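# Place the second rolled towel in the cubby

## Task

Take the rolled towel that lies on the table and set it inside the cubby, resting on the cubby floor next to the rolled towel already there. Both towels must stay rolled and remain in the cubby, and the cubby must not be moved from its spot.

## Robot and tools

Robot: two xArm7 arms, left_arm and right_arm, each with a parallel two-finger gripper and a wrist camera. Calibrated bases in the scene frame: left_arm at (-0.019, +0.337, 0) m, right_arm at (-0.025, -0.436, 0) m, both facing almost straight along +x.

Scene frame: origin at table-top height, halfway between the two nominal bases. +x points out over the table, +z up, and left_arm sits on the +y side. Image left and right do not match arm names. All reported hand positions (m), quaternions (wxyz) and velocities (m/s, rad/s) use this frame. They may be off by a few centimetres, more at long reach.

Gripper: the fingers point along the gripper's +z and close along its y. end_effector_position is the midpoint between the pads when closed, about 2 cm short of the fingertips. Closing pushes the tips about 10 mm further along +z, mostly while the pads are more than 40 mm apart. The pad gap is 0.084 m when fully open.

Joint order in every row and every per-joint list: waist, shoulder, upper arm roll, elbow, forearm roll, wrist pitch, wrist roll. Ranges in rad: waist -6.283..6.283, shoulder -2.059..2.094, upper arm roll -6.283..6.283, elbow -0.192..3.927, forearm roll -6.283..6.283, wrist pitch -1.693..3.142, wrist roll -6.283..6.283. The real limits may differ from these by up to 0.010 rad.

A row is always 16 numbers in [-1, 1], even when one arm stays still. Numbers 1-7 are left_arm joint offsets and number 8 is the left opening. Numbers 9-16 are the same for right_arm. A joint number is an offset, not a pose: 1.0 equals 2.262 rad, counted from the Joint targets as they stood when the action (or move) began. A row's offsets are not added to the previous row's. The opening is absolute: +1 fully open, -1 closed. Sending 0 for a joint keeps its current target. Resend the current opening to leave a gripper alone, because 0 means half open.

execute_actions(actions, cameras): actions is a list of actions. Each action is a list of 1 to 15 rows, and each row lasts one step of 1/30 s. If an action has fewer than 15 rows, its last row is held until 15 steps have passed. An action that would push a joint more than 0.010 rad beyond its range is rejected for both arms. If the first action fails that check, or any action is malformed, the whole call is rejected. An empty actions list just reports state and images. cameras: list of names (cam_high, cam_low, cam_roll_left, cam_roll_right, cam_left_wrist, cam_right_wrist). Omit it, or pass null or ["all"], for all cameras; [] gives none.

move(target, speed, blend, opening_speed, blocking, cameras): plans joint paths. target is one 16-number row or a list of up to 15 rows. Every row's offsets count from the same starting Joint targets, not from the previous row. All joints move together, so grippers trace curves. The path does not avoid obstacles or the other arm. speed is in rad/s for the joint with the farthest to go: 0.01 to 3.14, default 0.5, either one value or one per target. blend (rad) rounds corners of a list; it defaults to 0. opening_speed is in units per second on the -1..+1 scale, at least 0.2. With blocking=false, control returns after about 0.5 s while the move continues. The move: line reports done, off_target, moving, held or fault, and may add limits=held. Neither done nor off_target tells you about contact.

wait(seconds 0..10): lets the scene run on the last commands. stop(): brakes a running move and needs some room to do so. zoom_image(camera, region=[x0,y0,x1,y1]): crops that camera's latest image, in pixels from the top-left, at most 504x504. Images are 672x504. clear_fault(arm): clears a reported torque fault on left_arm or right_arm. read_manual(section): licence texts only. finished_scene(scene): ends the current scene; scene is its number, 1 to 2. Check the goal first, because it must hold with the robot idle.

Drive limits: each joint target moves at up to 3.14 rad/s and takes 0.16 s to reach that speed. A target stays within 0.692 rad of the measured angle. A step that would move the gripper more than 70 mm from where it is gets scaled back. Large motions therefore need several actions. An unfinished motion has to be commanded again.

Result lines: Joint positions and Joint velocities (rad, rad/s, plus pad gap in m), Joint targets (the base for your next offsets), Joint torques (total drive output, offset and noisy; positive means toward larger angle), grip_measured (opening on the command scale), Tool commands, and end-effector pose and velocity. Velocities marked "within noise" mean the arm is still. "joint sent to its limit" means a joint was clipped at its end. "joint command not followed" means the clearance check held back an arm that was getting too near the other.

Gripping: to hold something, command an opening well below grip_measured. The lower the command, the firmer the squeeze, up to about 24 N per pad. A fast close can squeeze harder.

Avoid:
- Dropping the towel, letting go while it still moves, slamming, hitting hard, pushing hard.
- Letting anything fall off the table or leaving it off the table.
- Moving the cubby.
- Contact between the arms, including closing one gripper on the other arm's fingers.

Torque faults: contact torque reaching a joint's load limit, or a motor held at its torque limit for 1 s, stops that arm until you call clear_fault. Load limits in N m: waist 44.6, shoulder 44.8, upper arm roll 28.5, elbow 28.5, forearm roll 28.5, wrist pitch 15.3, wrist roll 16. The weight of a held object counts toward these.

Heat: holding loads, staying stretched out or straining toward an unreachable pose heats the motors. A MOTOR HOT line appears at 65 °C. At 80 °C an OVER-TEMPERATURE FAULT brakes the arm for 30 to 60 s or longer.

After pushing against something, command the targets back past the measured positions to release the push. Time keeps running while you compose replies, and any running move continues during that time.

Each tool is called after "Emit:" as name(argument=value, ...) on one line, values as JSON.

## Session

Emit:
execute_actions(actions=[], cameras=["cam_high","cam_roll_left","cam_roll_right"])

Scene clock: 0.00 s.
left_arm: end_effector_position=(+0.1159, -0.1395, +0.2324) grip_measured=+1.00 end_effector_quat_wxyz=(-0.172, -0.139, +0.928, -0.298) | right_arm: end_effector_position=(+0.6283, -0.4787, +0.1917) grip_measured=+1.00 end_effector_quat_wxyz=(-0.170, +0.942, +0.278, +0.081)
Joint positions: left_arm=[-1.771 -0.224 0.572 0.723 -0.777 0.508 2.283 0.084] | right_arm=[-0.219 0.689 0.051 1.949 0.361 1.29 -0.867 0.084]
Joint velocities: within noise
Joint torques (N m): no reading
Joint targets: left_arm=[-1.771 -0.224 0.572 0.723 -0.777 0.508 2.283] | right_arm=[-0.219 0.689 0.051 1.949 0.361 1.290 -0.867]
Tool commands: left_gripper/opening=+1.0 right_gripper/opening=+1.0
Images, in order (width x height): cam_high 672x504, cam_roll_left 672x504, cam_roll_right 672x504.

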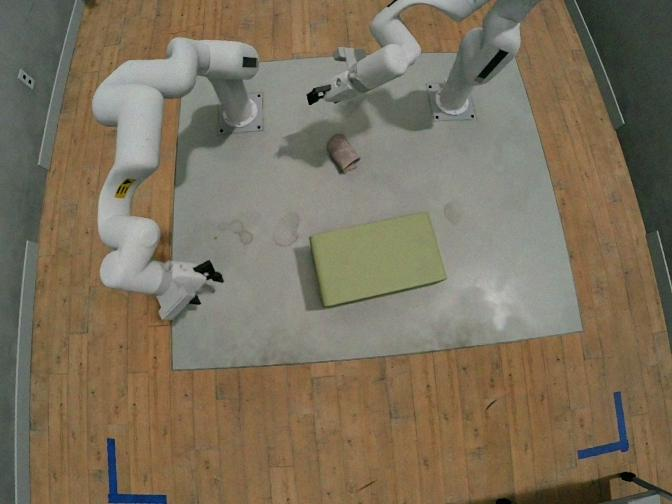

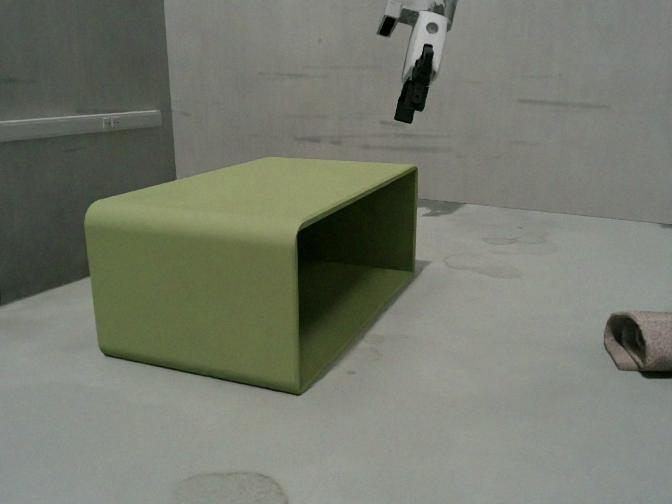

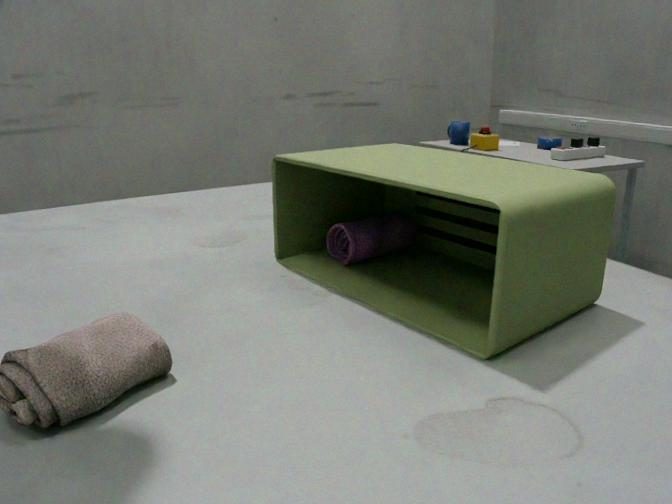

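Emit:
move(target=[[0.575,0,0,0,0,0,0,1,0.2,-0.12,-0.0225,-0.19,-0.1,-0.08,-0.4,1],[0.575,0,0,0,0,0,0,1,0.6017,-0.3561,-0.0225,-0.5745,-0.1596,-0.2317,-0.7166,1]], speed=1.2, blend=0.15, cameras=["cam_high","cam_right_wrist"])

Scene clock: 13.47 s.
left_arm: end_effector_position=(+0.4762, +0.3398, +0.2324) grip_measured=+1.00 end_effector_quat_wxyz=(-0.044, +0.673, -0.655, +0.342) | right_arm: end_effector_position=(+0.1393, -0.0855, +0.1195) grip_measured=+1.00 end_effector_quat_wxyz=(+0.000, -0.238, +0.971, +0.000)
Joint positions: left_arm=[-0.471 -0.224 0.572 0.723 -0.777 0.508 2.283 0.084] | right_arm=[1.141 -0.117 0 0.649 0 0.766 -2.488 0.084]
Joint velocities: within noise
Joint torques (N m): left_arm=[0.56 -15.49 -1.73 14.76 0.61 -1.52 0.07] | right_arm=[0.7 -16.64 0.73 11.67 -0.17 -1.68 -0.3]
Joint targets: left_arm=[-0.471 -0.224 0.572 0.723 -0.777 0.508 2.283] | right_arm=[1.141 -0.117 0.000 0.649 0.000 0.766 -2.488]
move: done
Images, in order (width x height): cam_high 672x504, cam_right_wrist 672x504.

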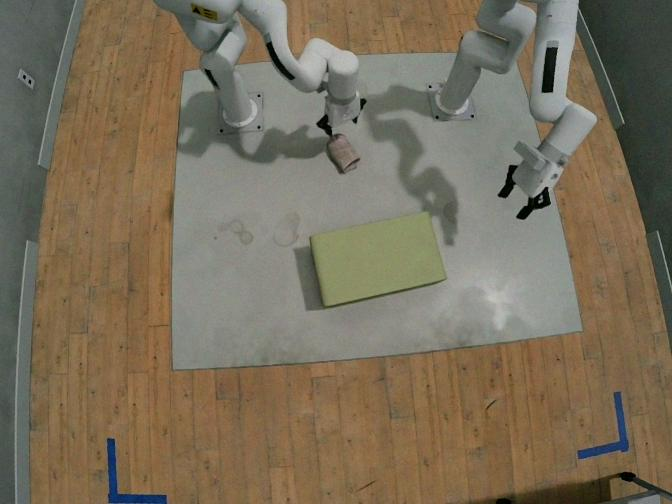

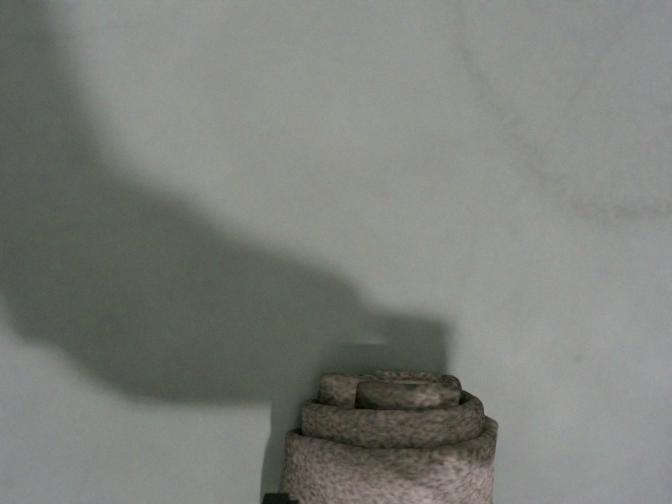

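Emit:
move(target=[[0,0,0,0,0,0,0,1,-0.0186,0.002,0,-0.002,0,-0.002,-0.0186,1],[0,0,0,0,0,0,0,1,-0.0186,0.0547,0,-0.0181,0,-0.0729,-0.0186,1],[0,0,0,0,0,0,0,1,-0.0186,0.1074,0,-0.0250,0,-0.1324,-0.0186,1],[0,0,0,0,0,0,0,1,-0.0186,0.1074,0,-0.0250,0,-0.1324,-0.0186,-0.7],[0,0,0,0,0,0,0,1,-0.0186,0,0,0,0,0,-0.0186,-0.7]], speed=[0.3,0.3,0.2,0.3,0.3], opening_speed=1.2, cameras=["cam_roll_left","cam_roll_right","cam_right_wrist"])

Scene clock: 35.60 s.
left_arm: end_effector_position=(+0.4762, +0.3398, +0.2324) grip_measured=+1.00 end_effector_quat_wxyz=(-0.044, +0.673, -0.655, +0.342) | right_arm: end_effector_position=(+0.1539, -0.0927, +0.1195) grip_measured=-0.26 end_effector_quat_wxyz=(+0.000, -0.238, +0.971, +0.000)
Joint positions: left_arm=[-0.471 -0.224 0.572 0.723 -0.777 0.508 2.283 0.084] | right_arm=[1.099 -0.117 0 0.649 0 0.766 -2.53 0.033]
Joint velocities: within noise
Joint torques (N m): left_arm=[0.16 -15.86 -2.1 14.93 0.53 -1.48 -0.01] | right_arm=[-0.31 -16.57 0.41 12.51 0.3 -1.24 -0.16]
Joint targets: left_arm=[-0.471 -0.224 0.572 0.723 -0.777 0.508 2.283] | right_arm=[1.099 -0.117 0.000 0.649 0.000 0.766 -2.530]
move: done
Images, in order (width x height): cam_roll_left 672x504, cam_roll_right 672x504, cam_right_wrist 672x504.

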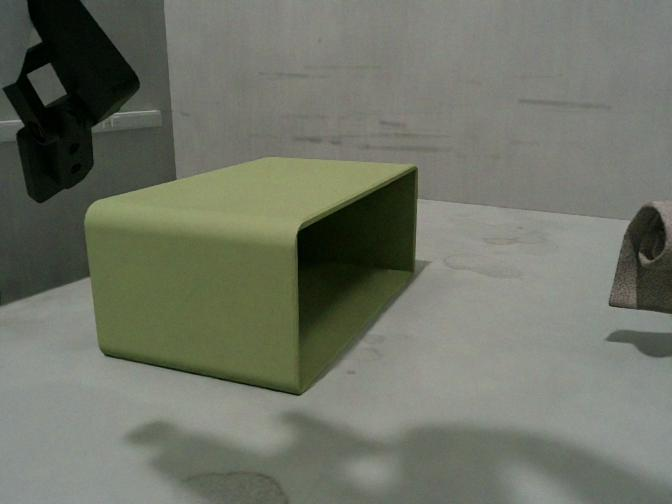

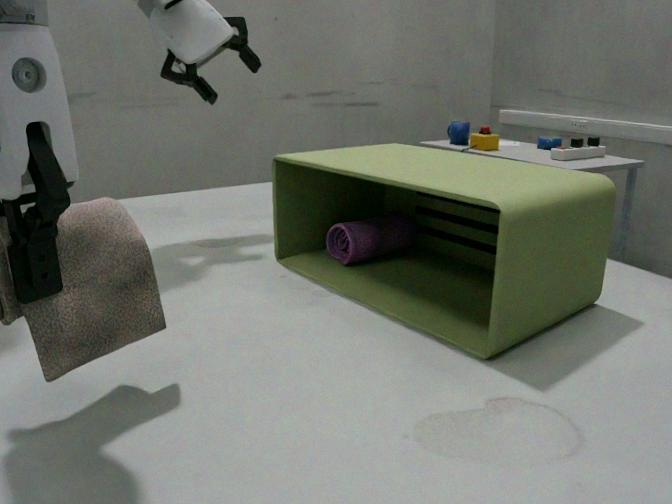

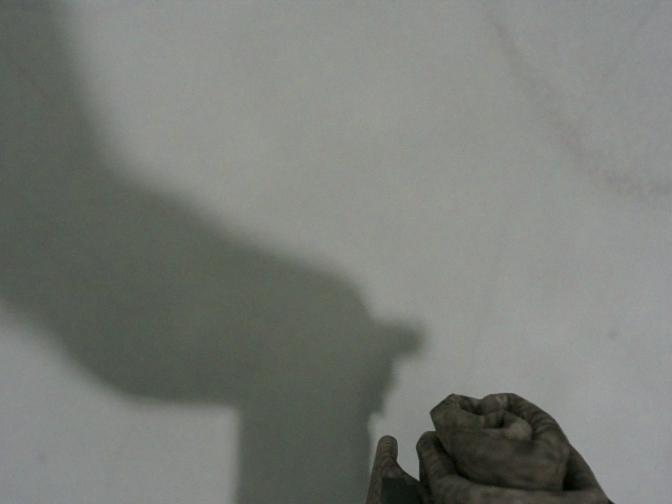

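Emit:
move(target=[[0,0,0,0,0,0,0,1,-0.1715,0.1323,0,0.0958,0,-0.0364,-0.0248,-0.7],[0,0,0,0,0,0,0,1,-0.2202,0.2611,0,0.2883,0,0.0272,-0.0734,-0.7]], speed=[0.5,0.3], cameras=["cam_high","cam_roll_left","cam_roll_right"])

Scene clock: 47.43 s.
left_arm: end_effector_position=(+0.4762, +0.3398, +0.2324) grip_measured=+1.00 end_effector_quat_wxyz=(-0.044, +0.673, -0.655, +0.342) | right_arm: end_effector_position=(+0.4403, -0.1225, +0.0776) grip_measured=-0.26 end_effector_quat_wxyz=(+0.000, -0.074, +0.997, +0.000)
Joint positions: left_arm=[-0.471 -0.224 0.572 0.723 -0.777 0.508 2.283 0.084] | right_arm=[0.601 0.474 0 1.301 0 0.827 -2.696 0.033]
Joint velocities: within noise
Joint torques (N m): left_arm=[0 -15.88 -1.98 14.75 0.66 -1.52 -0.04] | right_arm=[-0.38 -29.67 0.33 12.82 0.29 -1.39 -0.39]
Joint targets: left_arm=[-0.471 -0.224 0.572 0.723 -0.777 0.508 2.283] | right_arm=[0.601 0.474 0.000 1.301 0.000 0.827 -2.696]
move: done
Images, in order (width x height): cam_high 672x504, cam_roll_left 672x504, cam_roll_right 672x504.

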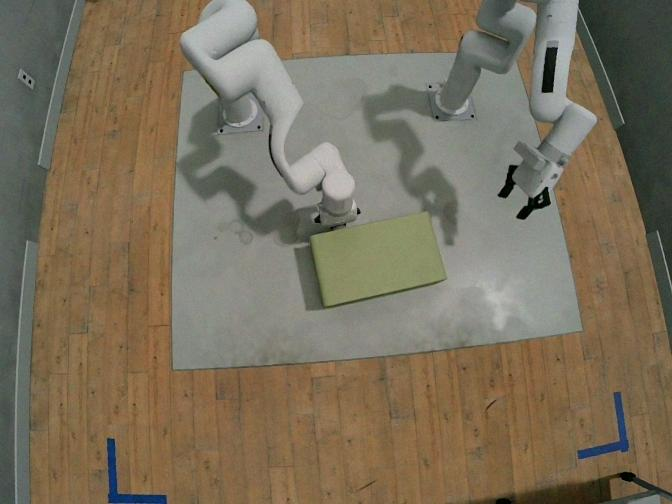

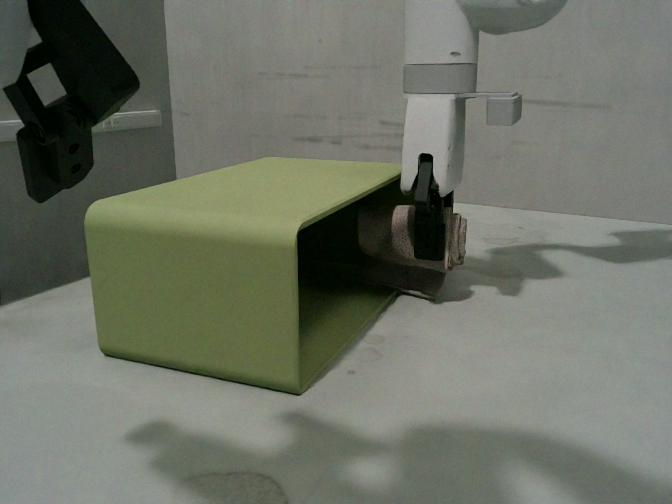

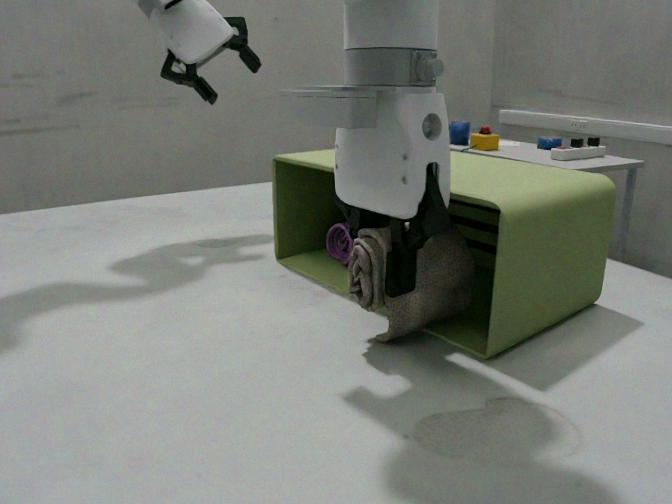

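Emit:
move(target=[[0,0,0,0,0,0,0,1,0,0.0346,0,-0.0074,0,-0.0420,0,-0.7],[0,0,0,0,0,0,0,1,0,0.0346,0,-0.0074,0,-0.0420,0,1],[0,0,0,0,0,0,0,1,0,-0.0457,0,0.0303,0,0.0760,0,1],[0,0,0,0,0,0,0,1,0.2290,-0.0174,0,-0.3273,0.4226,-0.8119,-0.1970,-1],[0,0,0,0,0,0,0,1,0.2290,0.1284,0,-0.2722,0.4226,-0.8641,-0.1970,-1]], speed=[0.2,0.2,0.4,1.1,0.4], opening_speed=1.2, cameras=["cam_high","cam_roll_left","cam_roll_right","cam_right_wrist"])

Scene clock: 78.37 s.
left_arm: end_effector_position=(+0.4762, +0.3398, +0.2324) grip_measured=+1.00 end_effector_quat_wxyz=(-0.044, +0.673, -0.655, +0.342) | right_arm: end_effector_position=(+0.3593, -0.1382, +0.0438) grip_measured=-1.00 end_effector_quat_wxyz=(+0.515, -0.084, +0.853, +0.013)
Joint positions: left_arm=[-0.471 -0.224 0.572 0.723 -0.777 0.508 2.283 0.084] | right_arm=[1.119 0.764 0 0.686 0.955 -1.127 -3.142 0]
Joint velocities: within noise
Joint torques (N m): left_arm=[-0.07 -15.94 -2.11 15 0.57 -1.54 0.03] | right_arm=[-0.09 -22.89 -2.29 4.13 0.16 -2.42 -0.18]
Joint targets: left_arm=[-0.471 -0.224 0.572 0.723 -0.777 0.508 2.283] | right_arm=[1.119 0.764 0.000 0.686 0.955 -1.127 -3.142]
move: done
Images, in order (width x height): cam_high 672x504, cam_roll_left 672x504, cam_roll_right 672x504, cam_right_wrist 672x504.

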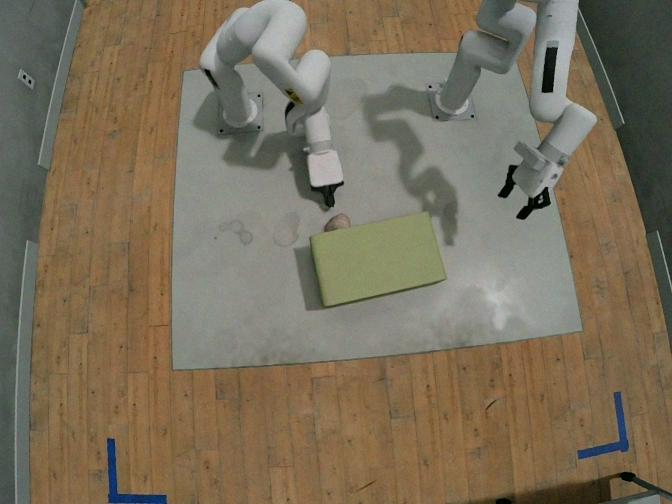

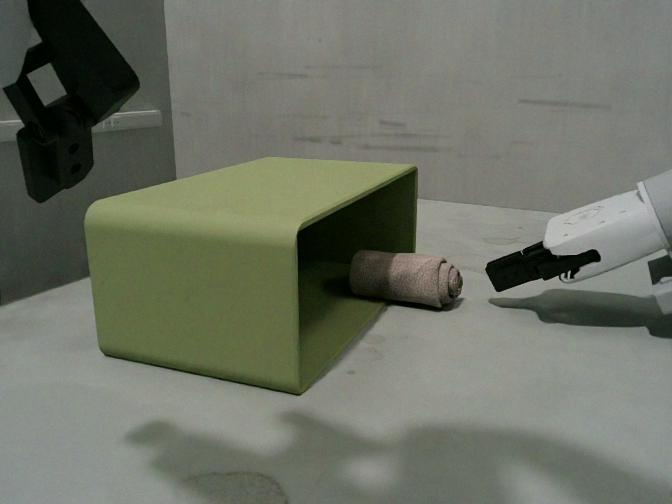

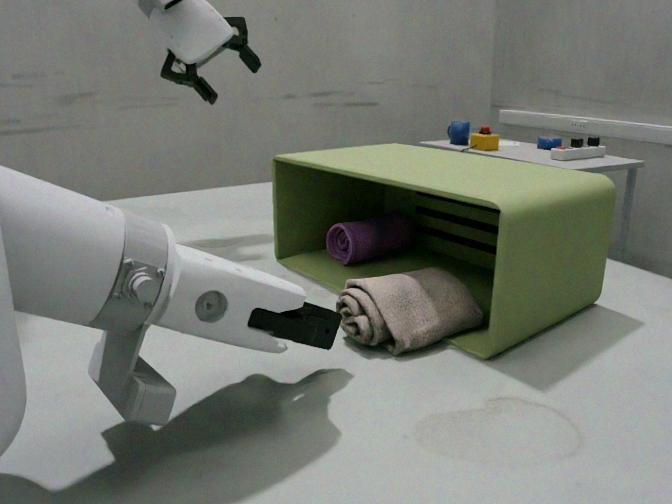

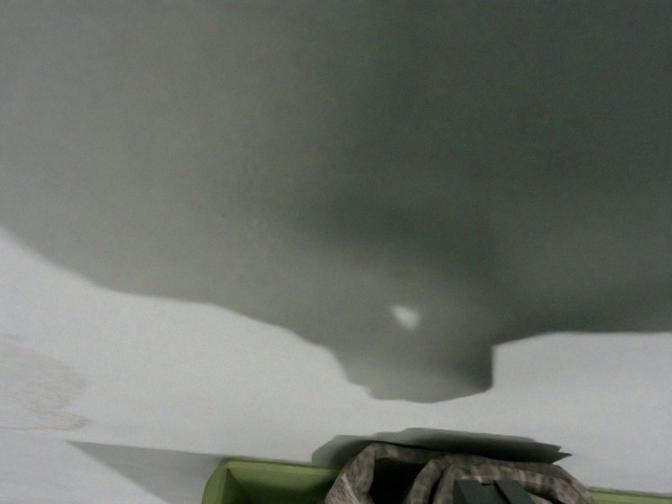

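Emit:
move(target=[[0,0,0,0,0,0,0,1,-0.0743,0.0141,0,0.0638,-0.0743,0.0305,0,-1],[0,0,0,0,0,0,0,1,-0.13,0.0389,0,0.1447,-0.13,0.0760,0,-1]], speed=0.17, cameras=["cam_high","cam_roll_left","cam_roll_right","cam_right_wrist"])

Scene clock: 86.80 s.
left_arm: end_effector_position=(+0.4762, +0.3398, +0.2324) grip_measured=+1.00 end_effector_quat_wxyz=(-0.044, +0.673, -0.655, +0.342) | right_arm: end_effector_position=(+0.4931, -0.1078, +0.0441) grip_measured=-1.00 end_effector_quat_wxyz=(+0.509, -0.044, +0.855, +0.084)
Joint positions: left_arm=[-0.471 -0.224 0.572 0.723 -0.777 0.508 2.283 0.084] | right_arm=[0.825 0.852 0 1.013 0.662 -0.955 -3.142 0]
Joint velocities: within noise
Joint torques (N m): left_arm=[-0.11 -15.92 -2.05 15.06 0.45 -1.43 -0.02] | right_arm=[-0.29 -28.44 -1.73 7.08 -0.57 -2.16 -0.03]
Joint targets: left_arm=[-0.471 -0.224 0.572 0.723 -0.777 0.508 2.283] | right_arm=[0.825 0.852 0.000 1.013 0.661 -0.955 -3.142]
move: done
Images, in order (width x height): cam_high 672x504, cam_roll_left 672x504, cam_roll_right 672x504, cam_right_wrist 672x504.

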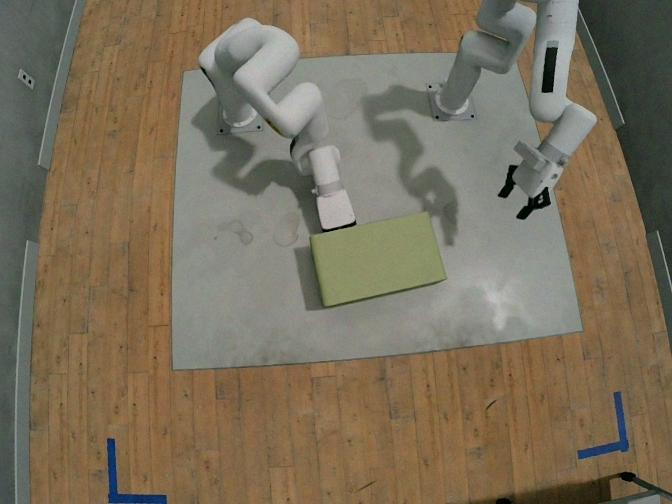

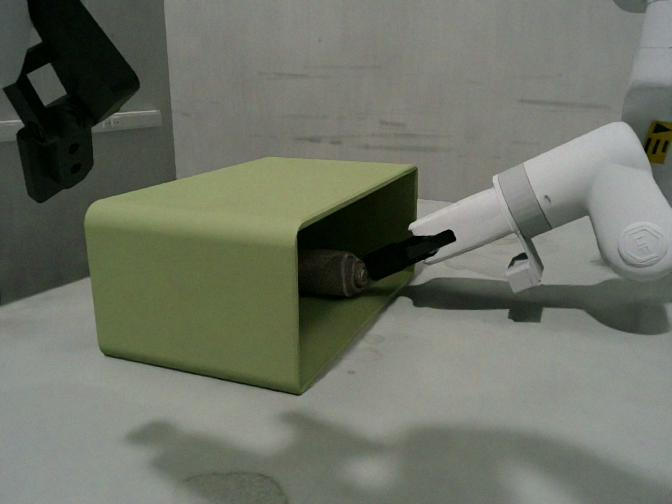

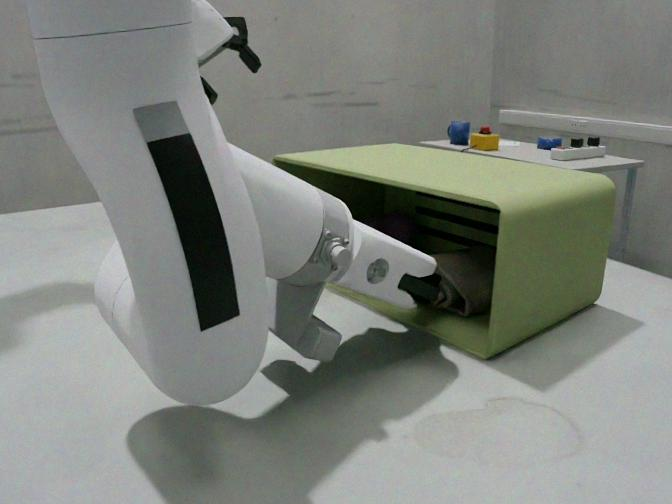

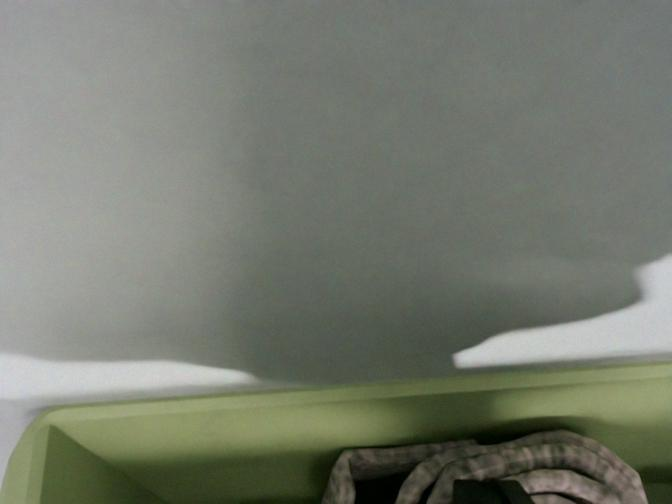

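Fully inside and the cubby has not moved. Retracting.

Emit:
move(target=[0,0,0,0,0,0,0,1,0.0557,-0.0248,0,-0.0809,0.0557,-0.0455,0,-1], speed=0.4, cameras=["cam_high","cam_roll_left","cam_roll_right"])

Scene clock: 93.17 s.
left_arm: end_effector_position=(+0.4762, +0.3398, +0.2324) grip_measured=+1.00 end_effector_quat_wxyz=(-0.044, +0.673, -0.655, +0.342) | right_arm: end_effector_position=(+0.4264, -0.1236, +0.0438) grip_measured=-1.00 end_effector_quat_wxyz=(+0.513, -0.061, +0.855, +0.051)
Joint positions: left_arm=[-0.471 -0.224 0.572 0.723 -0.777 0.508 2.283 0.084] | right_arm=[0.951 0.796 0 0.83 0.787 -1.058 -3.142 0]
Joint velocities: within noise
Joint torques (N m): left_arm=[0.07 -15.96 -2.09 15.01 0.48 -1.43 -0.02] | right_arm=[0.54 -26.92 -2.09 5.12 0.37 -2.24 -0.16]
Joint targets: left_arm=[-0.471 -0.224 0.572 0.723 -0.777 0.508 2.283] | right_arm=[0.951 0.796 0.000 0.830 0.787 -1.058 -3.142]
move: done
Images, in order (width x height): cam_high 672x504, cam_roll_left 672x504, cam_roll_right 672x504.

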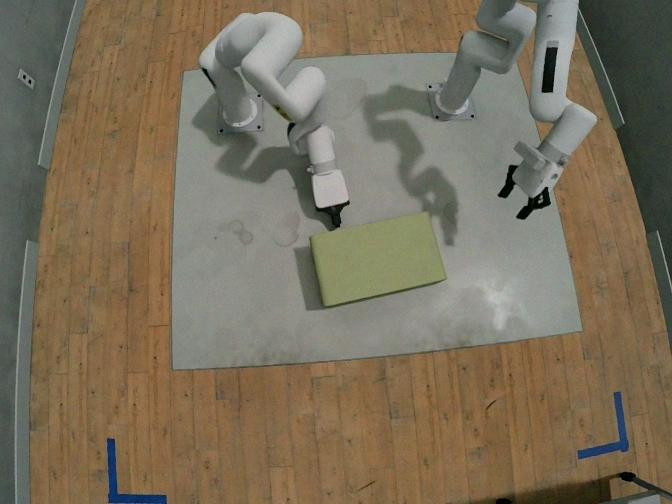

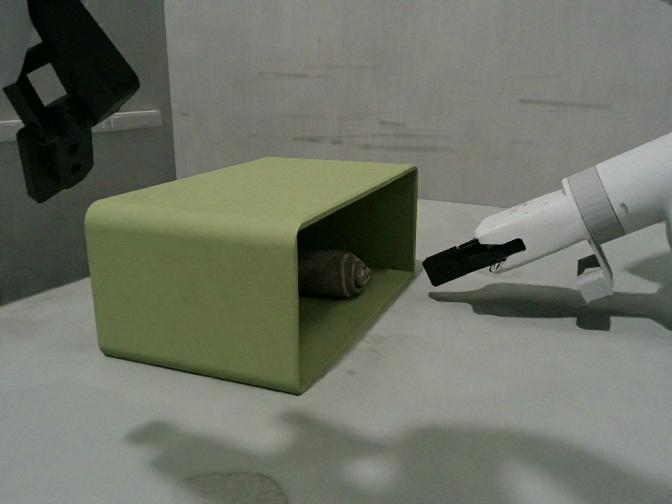

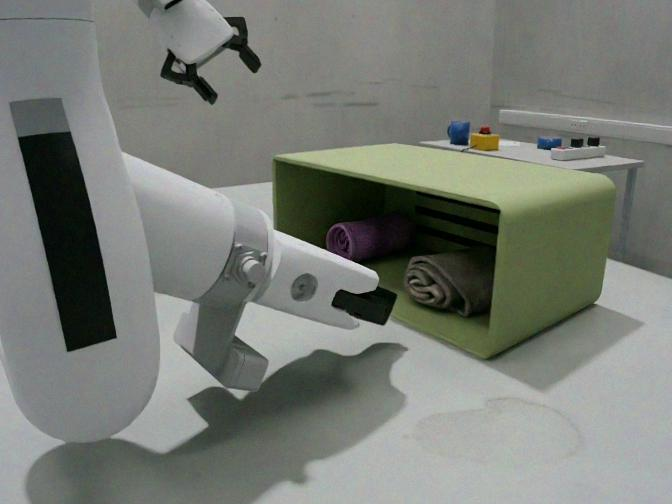

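Emit:
finished_scene(scene=2)

The scene is finished: the task was done.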